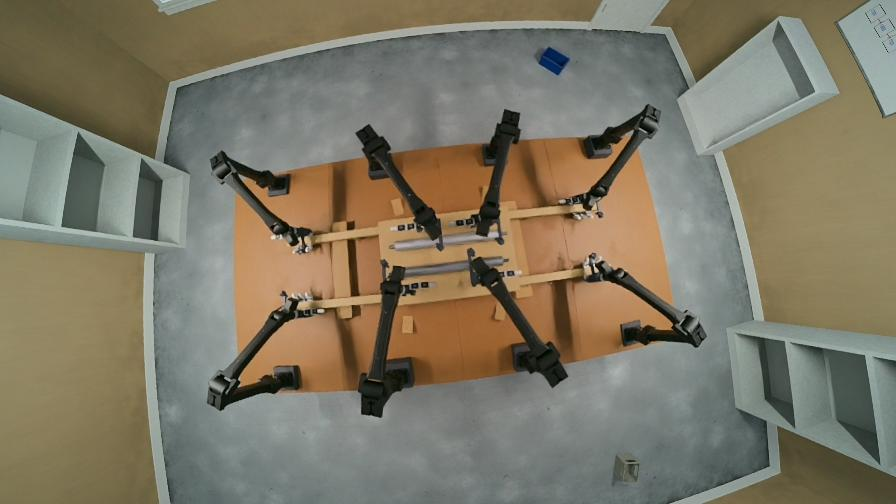

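>>> {"name": "move", "arguments": {"arm1": {"target": [0.92, 0.140, 0.815, 0, 1, 0, 0], "speed": 0.05}, "arm8": {"target": [0.96, -0.150, 0.815, 0, 0, 1, 0], "speed": 0.05}, "arm4": {"target": [-0.90, 0.140, 0.815, 0, 1, 0, 0], "speed": 0.05}, "arm5": {"target": [-0.86, -0.160, 0.815, 0, 0, 1, 0], "speed": 0.05}, "arm2": {"target": [0.24, 0.055, 1.030, 0, 1, 0, 0], "speed": 0.05}, "arm3": {"target": [-0.16, 0.055, 1.030, 0, 1, 0, 0], "speed": 0.05}, "arm7": {"target": [0.13, -0.055, 1.030, 0, 0, 1, 0], "speed": 0.05}, "arm6": {"target": [-0.16, -0.055, 1.030, 0, 0, 1, 0], "speed": 0.05}, "cameras": ["all"]}}

Scene clock: 155.57 s.
Joint torques (N m): arm1=[0.15 -20.95 12.56 -1.18 -0.6 -0.25] | arm2=[-0.03 -16.85 11.19 -0.25 0.1 -0.06] | arm3=[-1.2 -19.19 12.57 0.06 0.1 -0.01] | arm4=[0.03 -22.71 12.93 -2.28 0.84 0.21] | arm5=[0.62 -22.24 10.59 -1.65 -0.65 -0.32] | arm6=[-1.61 -14.92 14.57 -0.43 0.18 -0.04] | arm7=[-0.32 -17.9 13.56 -0.23 -0.03 -0.11] | arm8=[-2.43 -17.55 14.08 -1.44 0.43 0.15]
Heat: arm1: hottest joint2_rad 41 °C; arm2: hottest joint3_rad 36 °C; arm3: hottest joint3_rad 38 °C; arm4: hottest joint2_rad 40 °C; arm5: hottest joint3_rad 36 °C; arm6: hottest joint3_rad 42 °C; arm7: hottest joint3_rad 47 °C; arm8: hottest joint3_rad 38 °C.
move: arm1 off_target; arm2 off_target; arm3 off_target; arm4 off_target; arm5 off_target; arm6 off_target; arm7 off_target; arm8 off_target
Joint velocities: within noise
arm1.joint_positions: joint1_rad=-0.433 joint2_rad=+1.785 joint3_rad=+1.115 joint4_rad=-0.980 joint5_rad=+0.007 joint6_rad=-0.421 hand_index_mcp=-0.526 hand_index_abd=+0.000 hand_index_pip=+0.577 hand_index_dip=-0.096 hand_middle_mcp=-0.510 hand_middle_abd=+0.001 hand_middle_pip=+0.578 hand_middle_dip=-0.097 hand_ring_mcp=-0.488 hand_ring_abd=+0.002 hand_ring_pip=+0.579 hand_ring_dip=-0.097 hand_thumb_cmc=+0.715 hand_thumb_axl=+0.677 hand_thumb_mcp=+0.223 hand_thumb_ipl=+0.168 hand_current_limit=+0.750 hand_speed=-0.600
arm1.joint_status: not commanded
arm1.hand_state: blocked,goal,goal,goal,blocked,goal,goal,goal,blocked,goal,goal,goal,goal,goal,goal,goal
arm1.index_mcp_current_ma: 121
arm1.index_abd_current_ma: 1
arm1.index_pip_current_ma: 4
arm1.index_dip_current_ma: 17
arm1.middle_mcp_current_ma: 209
arm1.middle_abd_current_ma: 4
arm1.middle_pip_current_ma: 10
arm1.middle_dip_current_ma: 14
arm1.ring_mcp_current_ma: 325
arm1.ring_abd_current_ma: 7
arm1.ring_pip_current_ma: 12
arm1.ring_dip_current_ma: 14
arm1.thumb_cmc_current_ma: 4
arm1.thumb_axl_current_ma: -4
arm1.thumb_mcp_current_ma: -18
arm1.thumb_ipl_current_ma: -2
arm1.hand_goal_index_mcp: -0.550
arm1.hand_goal_index_abd: 0.000
arm1.hand_goal_index_pip: 0.576
arm1.hand_goal_index_dip: -0.100
arm1.hand_goal_middle_mcp: -0.550
arm1.hand_goal_middle_abd: 0.000
arm1.hand_goal_middle_pip: 0.576
arm1.hand_goal_middle_dip: -0.100
arm1.hand_goal_ring_mcp: -0.550
arm1.hand_goal_ring_abd: 0.000
arm1.hand_goal_ring_pip: 0.576
arm1.hand_goal_ring_dip: -0.100
arm1.hand_goal_thumb_cmc: 0.714
arm1.hand_goal_thumb_axl: 0.678
arm1.hand_goal_thumb_mcp: 0.226
arm1.hand_goal_thumb_ipl: 0.168
arm1.hand: x=+0.9243 y=+0.1683 z=+0.7512 quat_wxyz=(-0.044, +0.999, -0.016, +0.012) (m; scene frame)
arm1.hand_target: x=+0.9208 y=+0.1424 z=+0.8133 quat_wxyz=(+0.000, +1.000, +0.000, -0.001) (m; scene frame)
arm1.hand_status: off_target (0.070 m and 5.6 deg from the pose sent, 0.072 m and 3.3 deg at the start)
arm2.joint_positions: joint1_rad=-0.266 joint2_rad=+1.733 joint3_rad=+1.556 joint4_rad=-1.459 joint5_rad=+0.002 joint6_rad=-0.226 hand_index_mcp=+0.754 hand_index_abd=+0.000 hand_index_pip=+0.577 hand_index_dip=+0.696 hand_middle_mcp=+0.754 hand_middle_abd=+0.000 hand_middle_pip=+0.577 hand_middle_dip=+0.696 hand_ring_mcp=+0.754 hand_ring_abd=+0.000 hand_ring_pip=+0.577 hand_ring_dip=+0.696 hand_thumb_cmc=+0.715 hand_thumb_axl=+0.677 hand_thumb_mcp=+0.224 hand_thumb_ipl=+0.168 hand_current_limit=+0.400 hand_speed=-0.600
arm2.joint_status: not commanded
arm2.hand_state: goal,goal,goal,goal,goal,goal,goal,goal,goal,goal,goal,goal,goal,goal,goal,goal
arm2.index_mcp_current_ma: 0
arm2.index_abd_current_ma: 0
arm2.index_pip_current_ma: 0
arm2.index_dip_current_ma: 0
arm2.middle_mcp_current_ma: 0
arm2.middle_abd_current_ma: 0
arm2.middle_pip_current_ma: 0
arm2.middle_dip_current_ma: 0
arm2.ring_mcp_current_ma: 0
arm2.ring_abd_current_ma: 0
arm2.ring_pip_current_ma: 0
arm2.ring_dip_current_ma: 0
arm2.thumb_cmc_current_ma: 0
arm2.thumb_axl_current_ma: 0
arm2.thumb_mcp_current_ma: 0
arm2.thumb_ipl_current_ma: 0
arm2.hand_goal_index_mcp: 0.754
arm2.hand_goal_index_abd: 0.000
arm2.hand_goal_index_pip: 0.576
arm2.hand_goal_index_dip: 0.696
arm2.hand_goal_middle_mcp: 0.754
arm2.hand_goal_middle_abd: 0.000
arm2.hand_goal_middle_pip: 0.576
arm2.hand_goal_middle_dip: 0.696
arm2.hand_goal_ring_mcp: 0.754
arm2.hand_goal_ring_abd: 0.000
arm2.hand_goal_ring_pip: 0.576
arm2.hand_goal_ring_dip: 0.696
arm2.hand_goal_thumb_cmc: 0.714
arm2.hand_goal_thumb_axl: 0.678
arm2.hand_goal_thumb_mcp: 0.226
arm2.hand_goal_thumb_ipl: 0.168
arm2.hand: x=+0.2358 y=+0.0709 z=+0.9935 quat_wxyz=(-0.032, +0.999, -0.008, +0.008) (m; scene frame)
arm2.hand_target: x=+0.2404 y=+0.0567 z=+1.0298 quat_wxyz=(+0.000, +1.000, +0.000, +0.000) (m; scene frame)
arm2.hand_status: off_target (0.040 m and 3.9 deg from the pose sent, 0.063 m and 2.8 deg at the start)
arm3.joint_positions: joint1_rad=+0.455 joint2_rad=+1.830 joint3_rad=+1.761 joint4_rad=-1.556 joint5_rad=+0.002 joint6_rad=+0.449 hand_index_mcp=+0.755 hand_index_abd=+0.000 hand_index_pip=+0.577 hand_index_dip=+0.696 hand_middle_mcp=+0.755 hand_middle_abd=+0.000 hand_middle_pip=+0.577 hand_middle_dip=+0.696 hand_ring_mcp=+0.755 hand_ring_abd=+0.000 hand_ring_pip=+0.577 hand_ring_dip=+0.696 hand_thumb_cmc=+0.715 hand_thumb_axl=+0.677 hand_thumb_mcp=+0.224 hand_thumb_ipl=+0.168 hand_current_limit=+0.400 hand_speed=-0.600
arm3.joint_status: not commanded
arm3.hand_state: goal,goal,goal,goal,goal,goal,goal,goal,goal,goal,goal,goal,goal,goal,goal,goal
arm3.index_mcp_current_ma: 0
arm3.index_abd_current_ma: 0
arm3.index_pip_current_ma: 0
arm3.index_dip_current_ma: 0
arm3.middle_mcp_current_ma: 0
arm3.middle_abd_current_ma: 0
arm3.middle_pip_current_ma: 0
arm3.middle_dip_current_ma: 0
arm3.ring_mcp_current_ma: 0
arm3.ring_abd_current_ma: 0
arm3.ring_pip_current_ma: 0
arm3.ring_dip_current_ma: 0
arm3.thumb_cmc_current_ma: 0
arm3.thumb_axl_current_ma: 0
arm3.thumb_mcp_current_ma: -2
arm3.thumb_ipl_current_ma: 0
arm3.hand_goal_index_mcp: 0.754
arm3.hand_goal_index_abd: 0.000
arm3.hand_goal_index_pip: 0.576
arm3.hand_goal_index_dip: 0.696
arm3.hand_goal_middle_mcp: 0.754
arm3.hand_goal_middle_abd: 0.000
arm3.hand_goal_middle_pip: 0.576
arm3.hand_goal_middle_dip: 0.696
arm3.hand_goal_ring_mcp: 0.754
arm3.hand_goal_ring_abd: 0.000
arm3.hand_goal_ring_pip: 0.576
arm3.hand_goal_ring_dip: 0.696
arm3.hand_goal_thumb_cmc: 0.714
arm3.hand_goal_thumb_axl: 0.678
arm3.hand_goal_thumb_mcp: 0.226
arm3.hand_goal_thumb_ipl: 0.168
arm3.hand: x=-0.1613 y=+0.0665 z=+1.0004 quat_wxyz=(-0.024, +1.000, -0.001, -0.013) (m; scene frame)
arm3.hand_target: x=-0.1605 y=+0.0562 z=+1.0301 quat_wxyz=(+0.001, +1.000, +0.000, +0.000) (m; scene frame)
arm3.hand_status: off_target (0.032 m and 3.1 deg from the pose sent, 0.062 m and 2.8 deg at the start)
arm4.joint_positions: joint1_rad=+0.543 joint2_rad=+1.798 joint3_rad=+1.231 joint4_rad=-1.061 joint5_rad=-0.018 joint6_rad=+0.526 hand_index_mcp=-0.482 hand_index_abd=-0.003 hand_index_pip=+0.580 hand_index_dip=-0.096 hand_middle_mcp=-0.518 hand_middle_abd=-0.001 hand_middle_pip=+0.579 hand_middle_dip=-0.097 hand_ring_mcp=-0.528 hand_ring_abd=-0.003 hand_ring_pip=+0.581 hand_ring_dip=-0.097 hand_thumb_cmc=+0.715 hand_thumb_axl=+0.677 hand_thumb_mcp=+0.223 hand_thumb_ipl=+0.168 hand_current_limit=+0.750 hand_speed=-0.600
arm4.joint_status: not commanded
arm4.hand_state: blocked,goal,goal,goal,blocked,goal,goal,goal,blocked,goal,goal,goal,goal,goal,goal,goal
arm4.index_mcp_current_ma: 359
arm4.index_abd_current_ma: -13
arm4.index_pip_current_ma: 20
arm4.index_dip_current_ma: 17
arm4.middle_mcp_current_ma: 167
arm4.middle_abd_current_ma: -5
arm4.middle_pip_current_ma: 12
arm4.middle_dip_current_ma: 16
arm4.ring_mcp_current_ma: 116
arm4.ring_abd_current_ma: -12
arm4.ring_pip_current_ma: 25
arm4.ring_dip_current_ma: 14
arm4.thumb_cmc_current_ma: 7
arm4.thumb_axl_current_ma: -4
arm4.thumb_mcp_current_ma: -16
arm4.thumb_ipl_current_ma: -2
arm4.hand_goal_index_mcp: -0.550
arm4.hand_goal_index_abd: 0.000
arm4.hand_goal_index_pip: 0.576
arm4.hand_goal_index_dip: -0.100
arm4.hand_goal_middle_mcp: -0.550
arm4.hand_goal_middle_abd: 0.000
arm4.hand_goal_middle_pip: 0.576
arm4.hand_goal_middle_dip: -0.100
arm4.hand_goal_ring_mcp: -0.550
arm4.hand_goal_ring_abd: 0.000
arm4.hand_goal_ring_pip: 0.576
arm4.hand_goal_ring_dip: -0.100
arm4.hand_goal_thumb_cmc: 0.714
arm4.hand_goal_thumb_axl: 0.678
arm4.hand_goal_thumb_mcp: 0.226
arm4.hand_goal_thumb_ipl: 0.168
arm4.hand: x=-0.9007 y=+0.1596 z=+0.7598 quat_wxyz=(-0.029, +0.999, +0.019, -0.007) (m; scene frame)
arm4.hand_target: x=-0.9009 y=+0.1417 z=+0.8135 quat_wxyz=(+0.001, +1.000, +0.000, +0.001) (m; scene frame)
arm4.hand_status: off_target (0.059 m and 4.1 deg from the pose sent, 0.060 m and 2.0 deg at the start)
arm5.joint_positions: joint1_rad=-0.609 joint2_rad=+1.888 joint3_rad=+1.147 joint4_rad=-0.910 joint5_rad=+0.013 joint6_rad=-0.545 hand_index_mcp=-0.532 hand_index_abd=-0.001 hand_index_pip=+0.577 hand_index_dip=-0.097 hand_middle_mcp=-0.518 hand_middle_abd=+0.001 hand_middle_pip=+0.577 hand_middle_dip=-0.097 hand_ring_mcp=-0.485 hand_ring_abd=+0.001 hand_ring_pip=+0.579 hand_ring_dip=-0.097 hand_thumb_cmc=+0.715 hand_thumb_axl=+0.677 hand_thumb_mcp=+0.223 hand_thumb_ipl=+0.168 hand_current_limit=+0.750 hand_speed=-0.600
arm5.joint_status: not commanded
arm5.hand_state: goal,goal,goal,goal,blocked,goal,goal,goal,blocked,goal,goal,goal,goal,goal,goal,goal
arm5.index_mcp_current_ma: 19
arm5.index_abd_current_ma: 0
arm5.index_pip_current_ma: 0
arm5.index_dip_current_ma: 1
arm5.middle_mcp_current_ma: 48
arm5.middle_abd_current_ma: 0
arm5.middle_pip_current_ma: 0
arm5.middle_dip_current_ma: 1
arm5.ring_mcp_current_ma: 141
arm5.ring_abd_current_ma: 0
arm5.ring_pip_current_ma: 1
arm5.ring_dip_current_ma: 1
arm5.thumb_cmc_current_ma: 0
arm5.thumb_axl_current_ma: 0
arm5.thumb_mcp_current_ma: -1
arm5.thumb_ipl_current_ma: 0
arm5.hand_goal_index_mcp: -0.550
arm5.hand_goal_index_abd: 0.000
arm5.hand_goal_index_pip: 0.576
arm5.hand_goal_index_dip: -0.100
arm5.hand_goal_middle_mcp: -0.550
arm5.hand_goal_middle_abd: 0.000
arm5.hand_goal_middle_pip: 0.576
arm5.hand_goal_middle_dip: -0.100
arm5.hand_goal_ring_mcp: -0.550
arm5.hand_goal_ring_abd: 0.000
arm5.hand_goal_ring_pip: 0.576
arm5.hand_goal_ring_dip: -0.100
arm5.hand_goal_thumb_cmc: 0.714
arm5.hand_goal_thumb_axl: 0.678
arm5.hand_goal_thumb_mcp: 0.226
arm5.hand_goal_thumb_ipl: 0.168
arm5.hand: x=-0.8645 y=-0.1884 z=+0.7530 quat_wxyz=(-0.016, +0.018, +0.999, -0.039) (m; scene frame)
arm5.hand_target: x=-0.8610 y=-0.1619 z=+0.8131 quat_wxyz=(+0.001, +0.000, +1.000, +0.000) (m; scene frame)
arm5.hand_status: off_target (0.068 m and 5.3 deg from the pose sent, 0.068 m and 3.3 deg at the start)
arm6.joint_positions: joint1_rad=-0.365 joint2_rad=+1.796 joint3_rad=+1.805 joint4_rad=-1.640 joint5_rad=-0.003 joint6_rad=-0.370 hand_index_mcp=+0.754 hand_index_abd=+0.003 hand_index_pip=+0.577 hand_index_dip=+0.696 hand_middle_mcp=+0.754 hand_middle_abd=+0.001 hand_middle_pip=+0.577 hand_middle_dip=+0.696 hand_ring_mcp=+0.754 hand_ring_abd=+0.001 hand_ring_pip=+0.577 hand_ring_dip=+0.696 hand_thumb_cmc=+0.716 hand_thumb_axl=+0.677 hand_thumb_mcp=+0.223 hand_thumb_ipl=+0.167 hand_current_limit=+0.400 hand_speed=-0.600
arm6.joint_status: not commanded
arm6.hand_state: goal,goal,goal,goal,goal,goal,goal,goal,goal,goal,goal,goal,goal,goal,goal,goal
arm6.index_mcp_current_ma: 0
arm6.index_abd_current_ma: 2
arm6.index_pip_current_ma: 0
arm6.index_dip_current_ma: 0
arm6.middle_mcp_current_ma: 0
arm6.middle_abd_current_ma: 0
arm6.middle_pip_current_ma: 0
arm6.middle_dip_current_ma: 0
arm6.ring_mcp_current_ma: 0
arm6.ring_abd_current_ma: 0
arm6.ring_pip_current_ma: 0
arm6.ring_dip_current_ma: 0
arm6.thumb_cmc_current_ma: 1
arm6.thumb_axl_current_ma: 0
arm6.thumb_mcp_current_ma: -3
arm6.thumb_ipl_current_ma: -1
arm6.hand_goal_index_mcp: 0.754
arm6.hand_goal_index_abd: 0.000
arm6.hand_goal_index_pip: 0.576
arm6.hand_goal_index_dip: 0.696
arm6.hand_goal_middle_mcp: 0.754
arm6.hand_goal_middle_abd: 0.000
arm6.hand_goal_middle_pip: 0.576
arm6.hand_goal_middle_dip: 0.696
arm6.hand_goal_ring_mcp: 0.754
arm6.hand_goal_ring_abd: 0.000
arm6.hand_goal_ring_pip: 0.576
arm6.hand_goal_ring_dip: 0.696
arm6.hand_goal_thumb_cmc: 0.714
arm6.hand_goal_thumb_axl: 0.678
arm6.hand_goal_thumb_mcp: 0.226
arm6.hand_goal_thumb_ipl: 0.168
arm6.hand: x=-0.1660 y=-0.0638 z=+0.9950 quat_wxyz=(-0.011, -0.006, +1.000, -0.029) (m; scene frame)
arm6.hand_target: x=-0.1607 y=-0.0565 z=+1.0298 quat_wxyz=(+0.000, +0.000, +1.000, +0.000) (m; scene frame)
arm6.hand_status: off_target (0.037 m and 3.6 deg from the pose sent, 0.072 m and 3.6 deg at the start)
arm7.joint_positions: joint1_rad=+0.506 joint2_rad=+1.879 joint3_rad=+1.878 joint4_rad=-1.618 joint5_rad=-0.009 joint6_rad=+0.507 hand_index_mcp=+0.754 hand_index_abd=+0.001 hand_index_pip=+0.577 hand_index_dip=+0.696 hand_middle_mcp=+0.754 hand_middle_abd=+0.001 hand_middle_pip=+0.577 hand_middle_dip=+0.696 hand_ring_mcp=+0.754 hand_ring_abd=+0.001 hand_ring_pip=+0.577 hand_ring_dip=+0.696 hand_thumb_cmc=+0.714 hand_thumb_axl=+0.677 hand_thumb_mcp=+0.223 hand_thumb_ipl=+0.168 hand_current_limit=+0.400 hand_speed=-0.600
arm7.joint_status: not commanded
arm7.hand_state: goal,goal,goal,goal,goal,goal,goal,goal,goal,goal,goal,goal,goal,goal,goal,goal
arm7.index_mcp_current_ma: 0
arm7.index_abd_current_ma: 0
arm7.index_pip_current_ma: 0
arm7.index_dip_current_ma: 0
arm7.middle_mcp_current_ma: 0
arm7.middle_abd_current_ma: 0
arm7.middle_pip_current_ma: 0
arm7.middle_dip_current_ma: 0
arm7.ring_mcp_current_ma: 0
arm7.ring_abd_current_ma: 0
arm7.ring_pip_current_ma: 0
arm7.ring_dip_current_ma: 0
arm7.thumb_cmc_current_ma: 0
arm7.thumb_axl_current_ma: 0
arm7.thumb_mcp_current_ma: 0
arm7.thumb_ipl_current_ma: 0
arm7.hand_goal_index_mcp: 0.754
arm7.hand_goal_index_abd: 0.000
arm7.hand_goal_index_pip: 0.576
arm7.hand_goal_index_dip: 0.696
arm7.hand_goal_middle_mcp: 0.754
arm7.hand_goal_middle_abd: 0.000
arm7.hand_goal_middle_pip: 0.576
arm7.hand_goal_middle_dip: 0.696
arm7.hand_goal_ring_mcp: 0.754
arm7.hand_goal_ring_abd: 0.000
arm7.hand_goal_ring_pip: 0.576
arm7.hand_goal_ring_dip: 0.696
arm7.hand_goal_thumb_cmc: 0.714
arm7.hand_goal_thumb_axl: 0.678
arm7.hand_goal_thumb_mcp: 0.226
arm7.hand_goal_thumb_ipl: 0.168
arm7.hand: x=+0.1346 y=-0.0661 z=+1.0037 quat_wxyz=(+0.013, +0.005, +1.000, -0.021) (m; scene frame)
arm7.hand_target: x=+0.1306 y=-0.0562 z=+1.0299 quat_wxyz=(+0.000, +0.000, +1.000, +0.000) (m; scene frame)
arm7.hand_status: off_target (0.029 m and 2.9 deg from the pose sent, 0.056 m and 2.2 deg at the start)
arm8.joint_positions: joint1_rad=+0.517 joint2_rad=+1.726 joint3_rad=+1.109 joint4_rad=-1.018 joint5_rad=-0.016 joint6_rad=+0.458 hand_index_mcp=-0.496 hand_index_abd=-0.002 hand_index_pip=+0.580 hand_index_dip=-0.097 hand_middle_mcp=-0.508 hand_middle_abd=+0.001 hand_middle_pip=+0.577 hand_middle_dip=-0.097 hand_ring_mcp=-0.522 hand_ring_abd=+0.001 hand_ring_pip=+0.577 hand_ring_dip=-0.097 hand_thumb_cmc=+0.715 hand_thumb_axl=+0.677 hand_thumb_mcp=+0.224 hand_thumb_ipl=+0.168 hand_current_limit=+0.750 hand_speed=-0.600
arm8.joint_status: not commanded
arm8.hand_state: blocked,goal,goal,goal,blocked,goal,goal,goal,blocked,goal,goal,goal,goal,goal,goal,goal
arm8.index_mcp_current_ma: 126
arm8.index_abd_current_ma: -1
arm8.index_pip_current_ma: 3
arm8.index_dip_current_ma: 2
arm8.middle_mcp_current_ma: 85
arm8.middle_abd_current_ma: 0
arm8.middle_pip_current_ma: 0
arm8.middle_dip_current_ma: 2
arm8.ring_mcp_current_ma: 48
arm8.ring_abd_current_ma: 0
arm8.ring_pip_current_ma: 0
arm8.ring_dip_current_ma: 2
arm8.thumb_cmc_current_ma: 0
arm8.thumb_axl_current_ma: 0
arm8.thumb_mcp_current_ma: -2
arm8.thumb_ipl_current_ma: 0
arm8.hand_goal_index_mcp: -0.550
arm8.hand_goal_index_abd: 0.000
arm8.hand_goal_index_pip: 0.576
arm8.hand_goal_index_dip: -0.100
arm8.hand_goal_middle_mcp: -0.550
arm8.hand_goal_middle_abd: 0.000
arm8.hand_goal_middle_pip: 0.576
arm8.hand_goal_middle_dip: -0.100
arm8.hand_goal_ring_mcp: -0.550
arm8.hand_goal_ring_abd: 0.000
arm8.hand_goal_ring_pip: 0.576
arm8.hand_goal_ring_dip: -0.100
arm8.hand_goal_thumb_cmc: 0.714
arm8.hand_goal_thumb_axl: 0.678
arm8.hand_goal_thumb_mcp: 0.226
arm8.hand_goal_thumb_ipl: 0.168
arm8.hand: x=+0.9655 y=-0.1735 z=+0.7589 quat_wxyz=(+0.015, -0.009, +0.999, -0.036) (m; scene frame)
arm8.hand_target: x=+0.9611 y=-0.1520 z=+0.8137 quat_wxyz=(+0.000, +0.000, +1.000, +0.001) (m; scene frame)
arm8.hand_status: off_target (0.061 m and 4.6 deg from the pose sent, 0.062 m and 2.9 deg at the start)
pictures: arm1_cam_wrist, arm2_cam_wrist, arm3_cam_wrist, arm4_cam_wrist, arm5_cam_wrist, arm6_cam_wrist, arm7_cam_wrist, arm8_cam_wrist, cam_high
Images, in order (width x height): arm1_cam_wrist 896x504, arm2_cam_wrist 896x504, arm3_cam_wrist 896x504, arm4_cam_wrist 896x504, arm5_cam_wrist 896x504, arm6_cam_wrist 896x504, arm7_cam_wrist 896x504, arm8_cam_wrist 896x504, cam_high 896x504.

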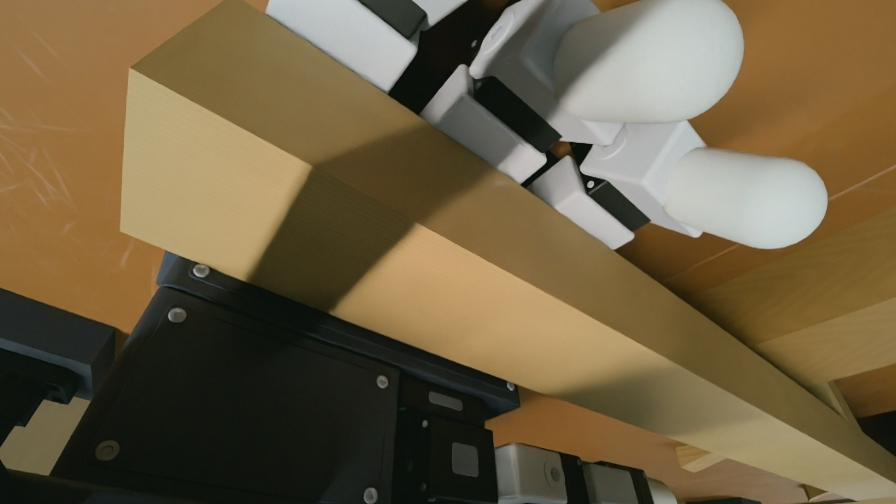

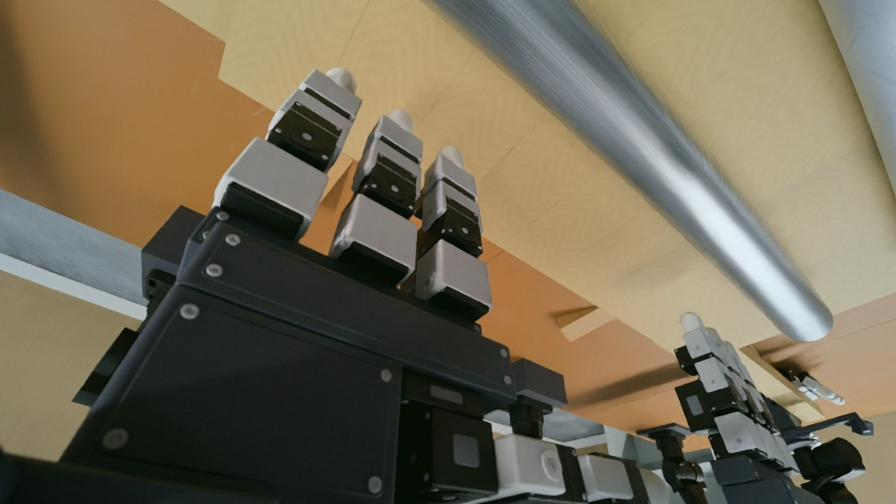

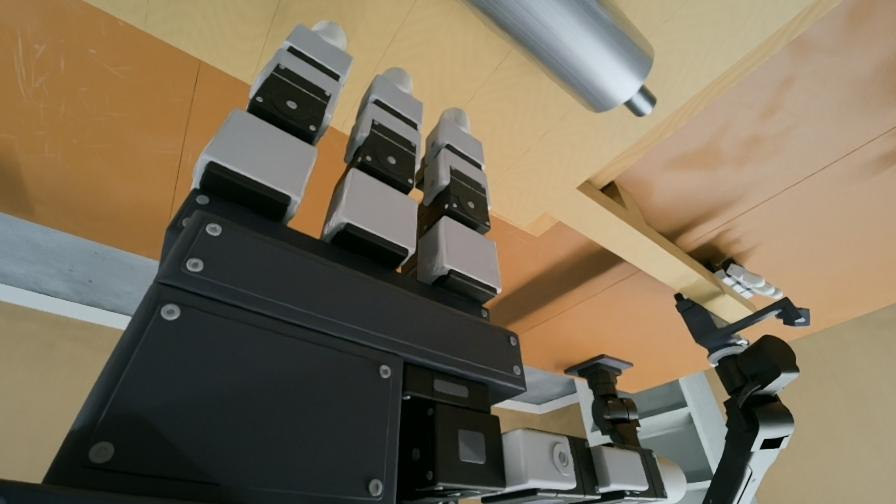

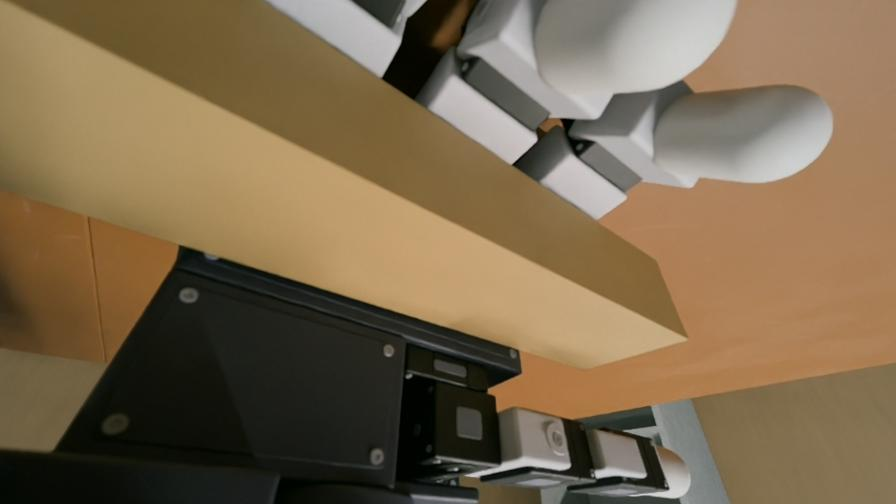

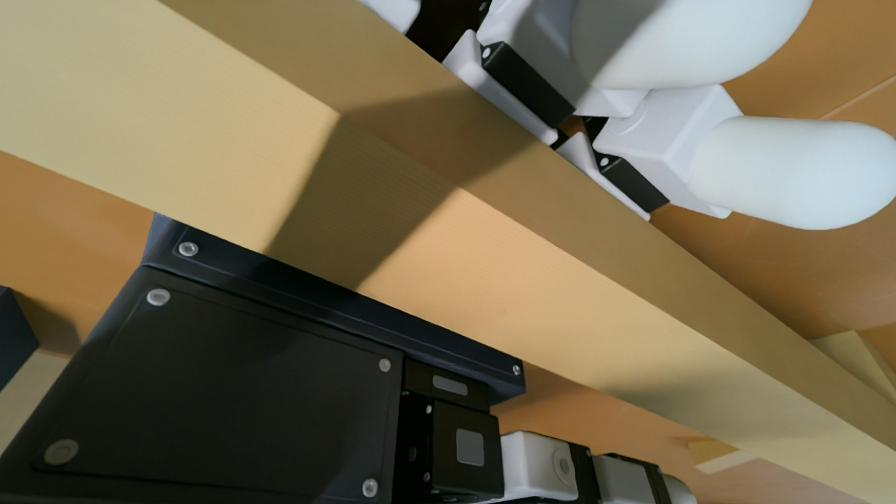

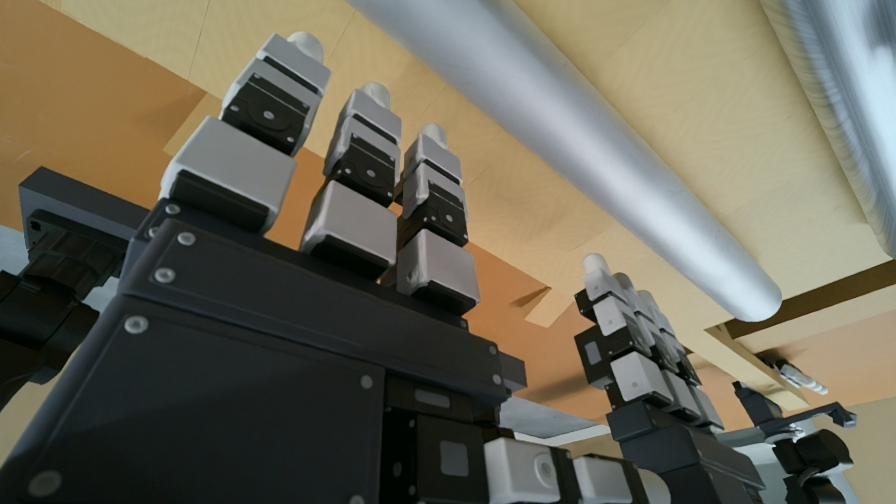

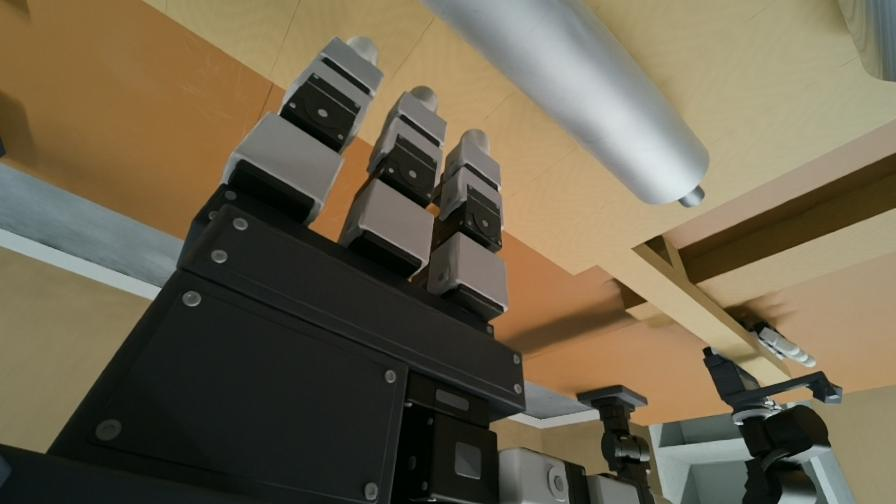

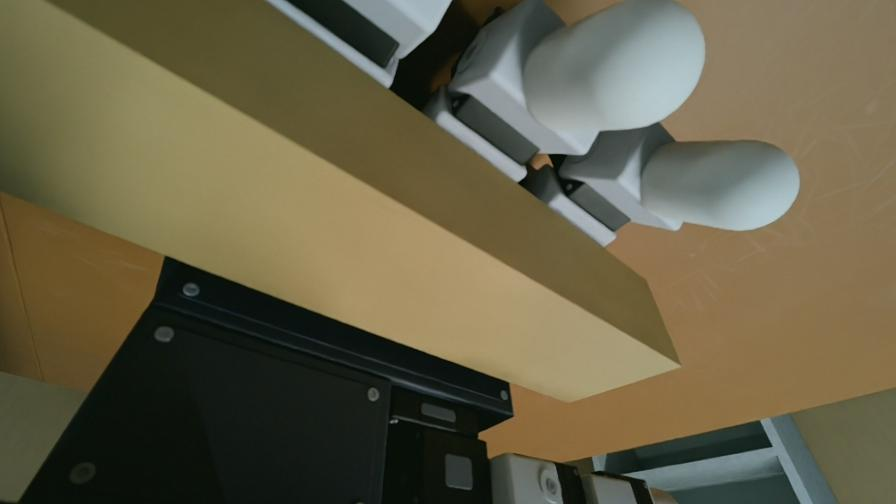

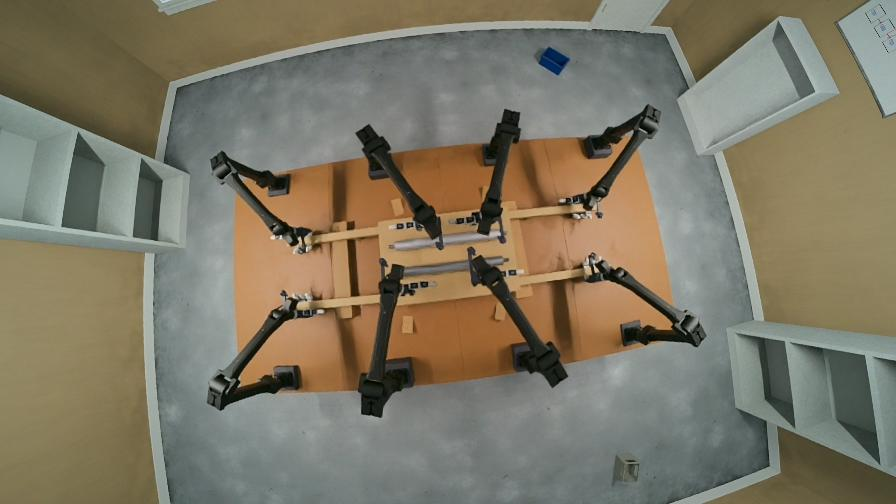

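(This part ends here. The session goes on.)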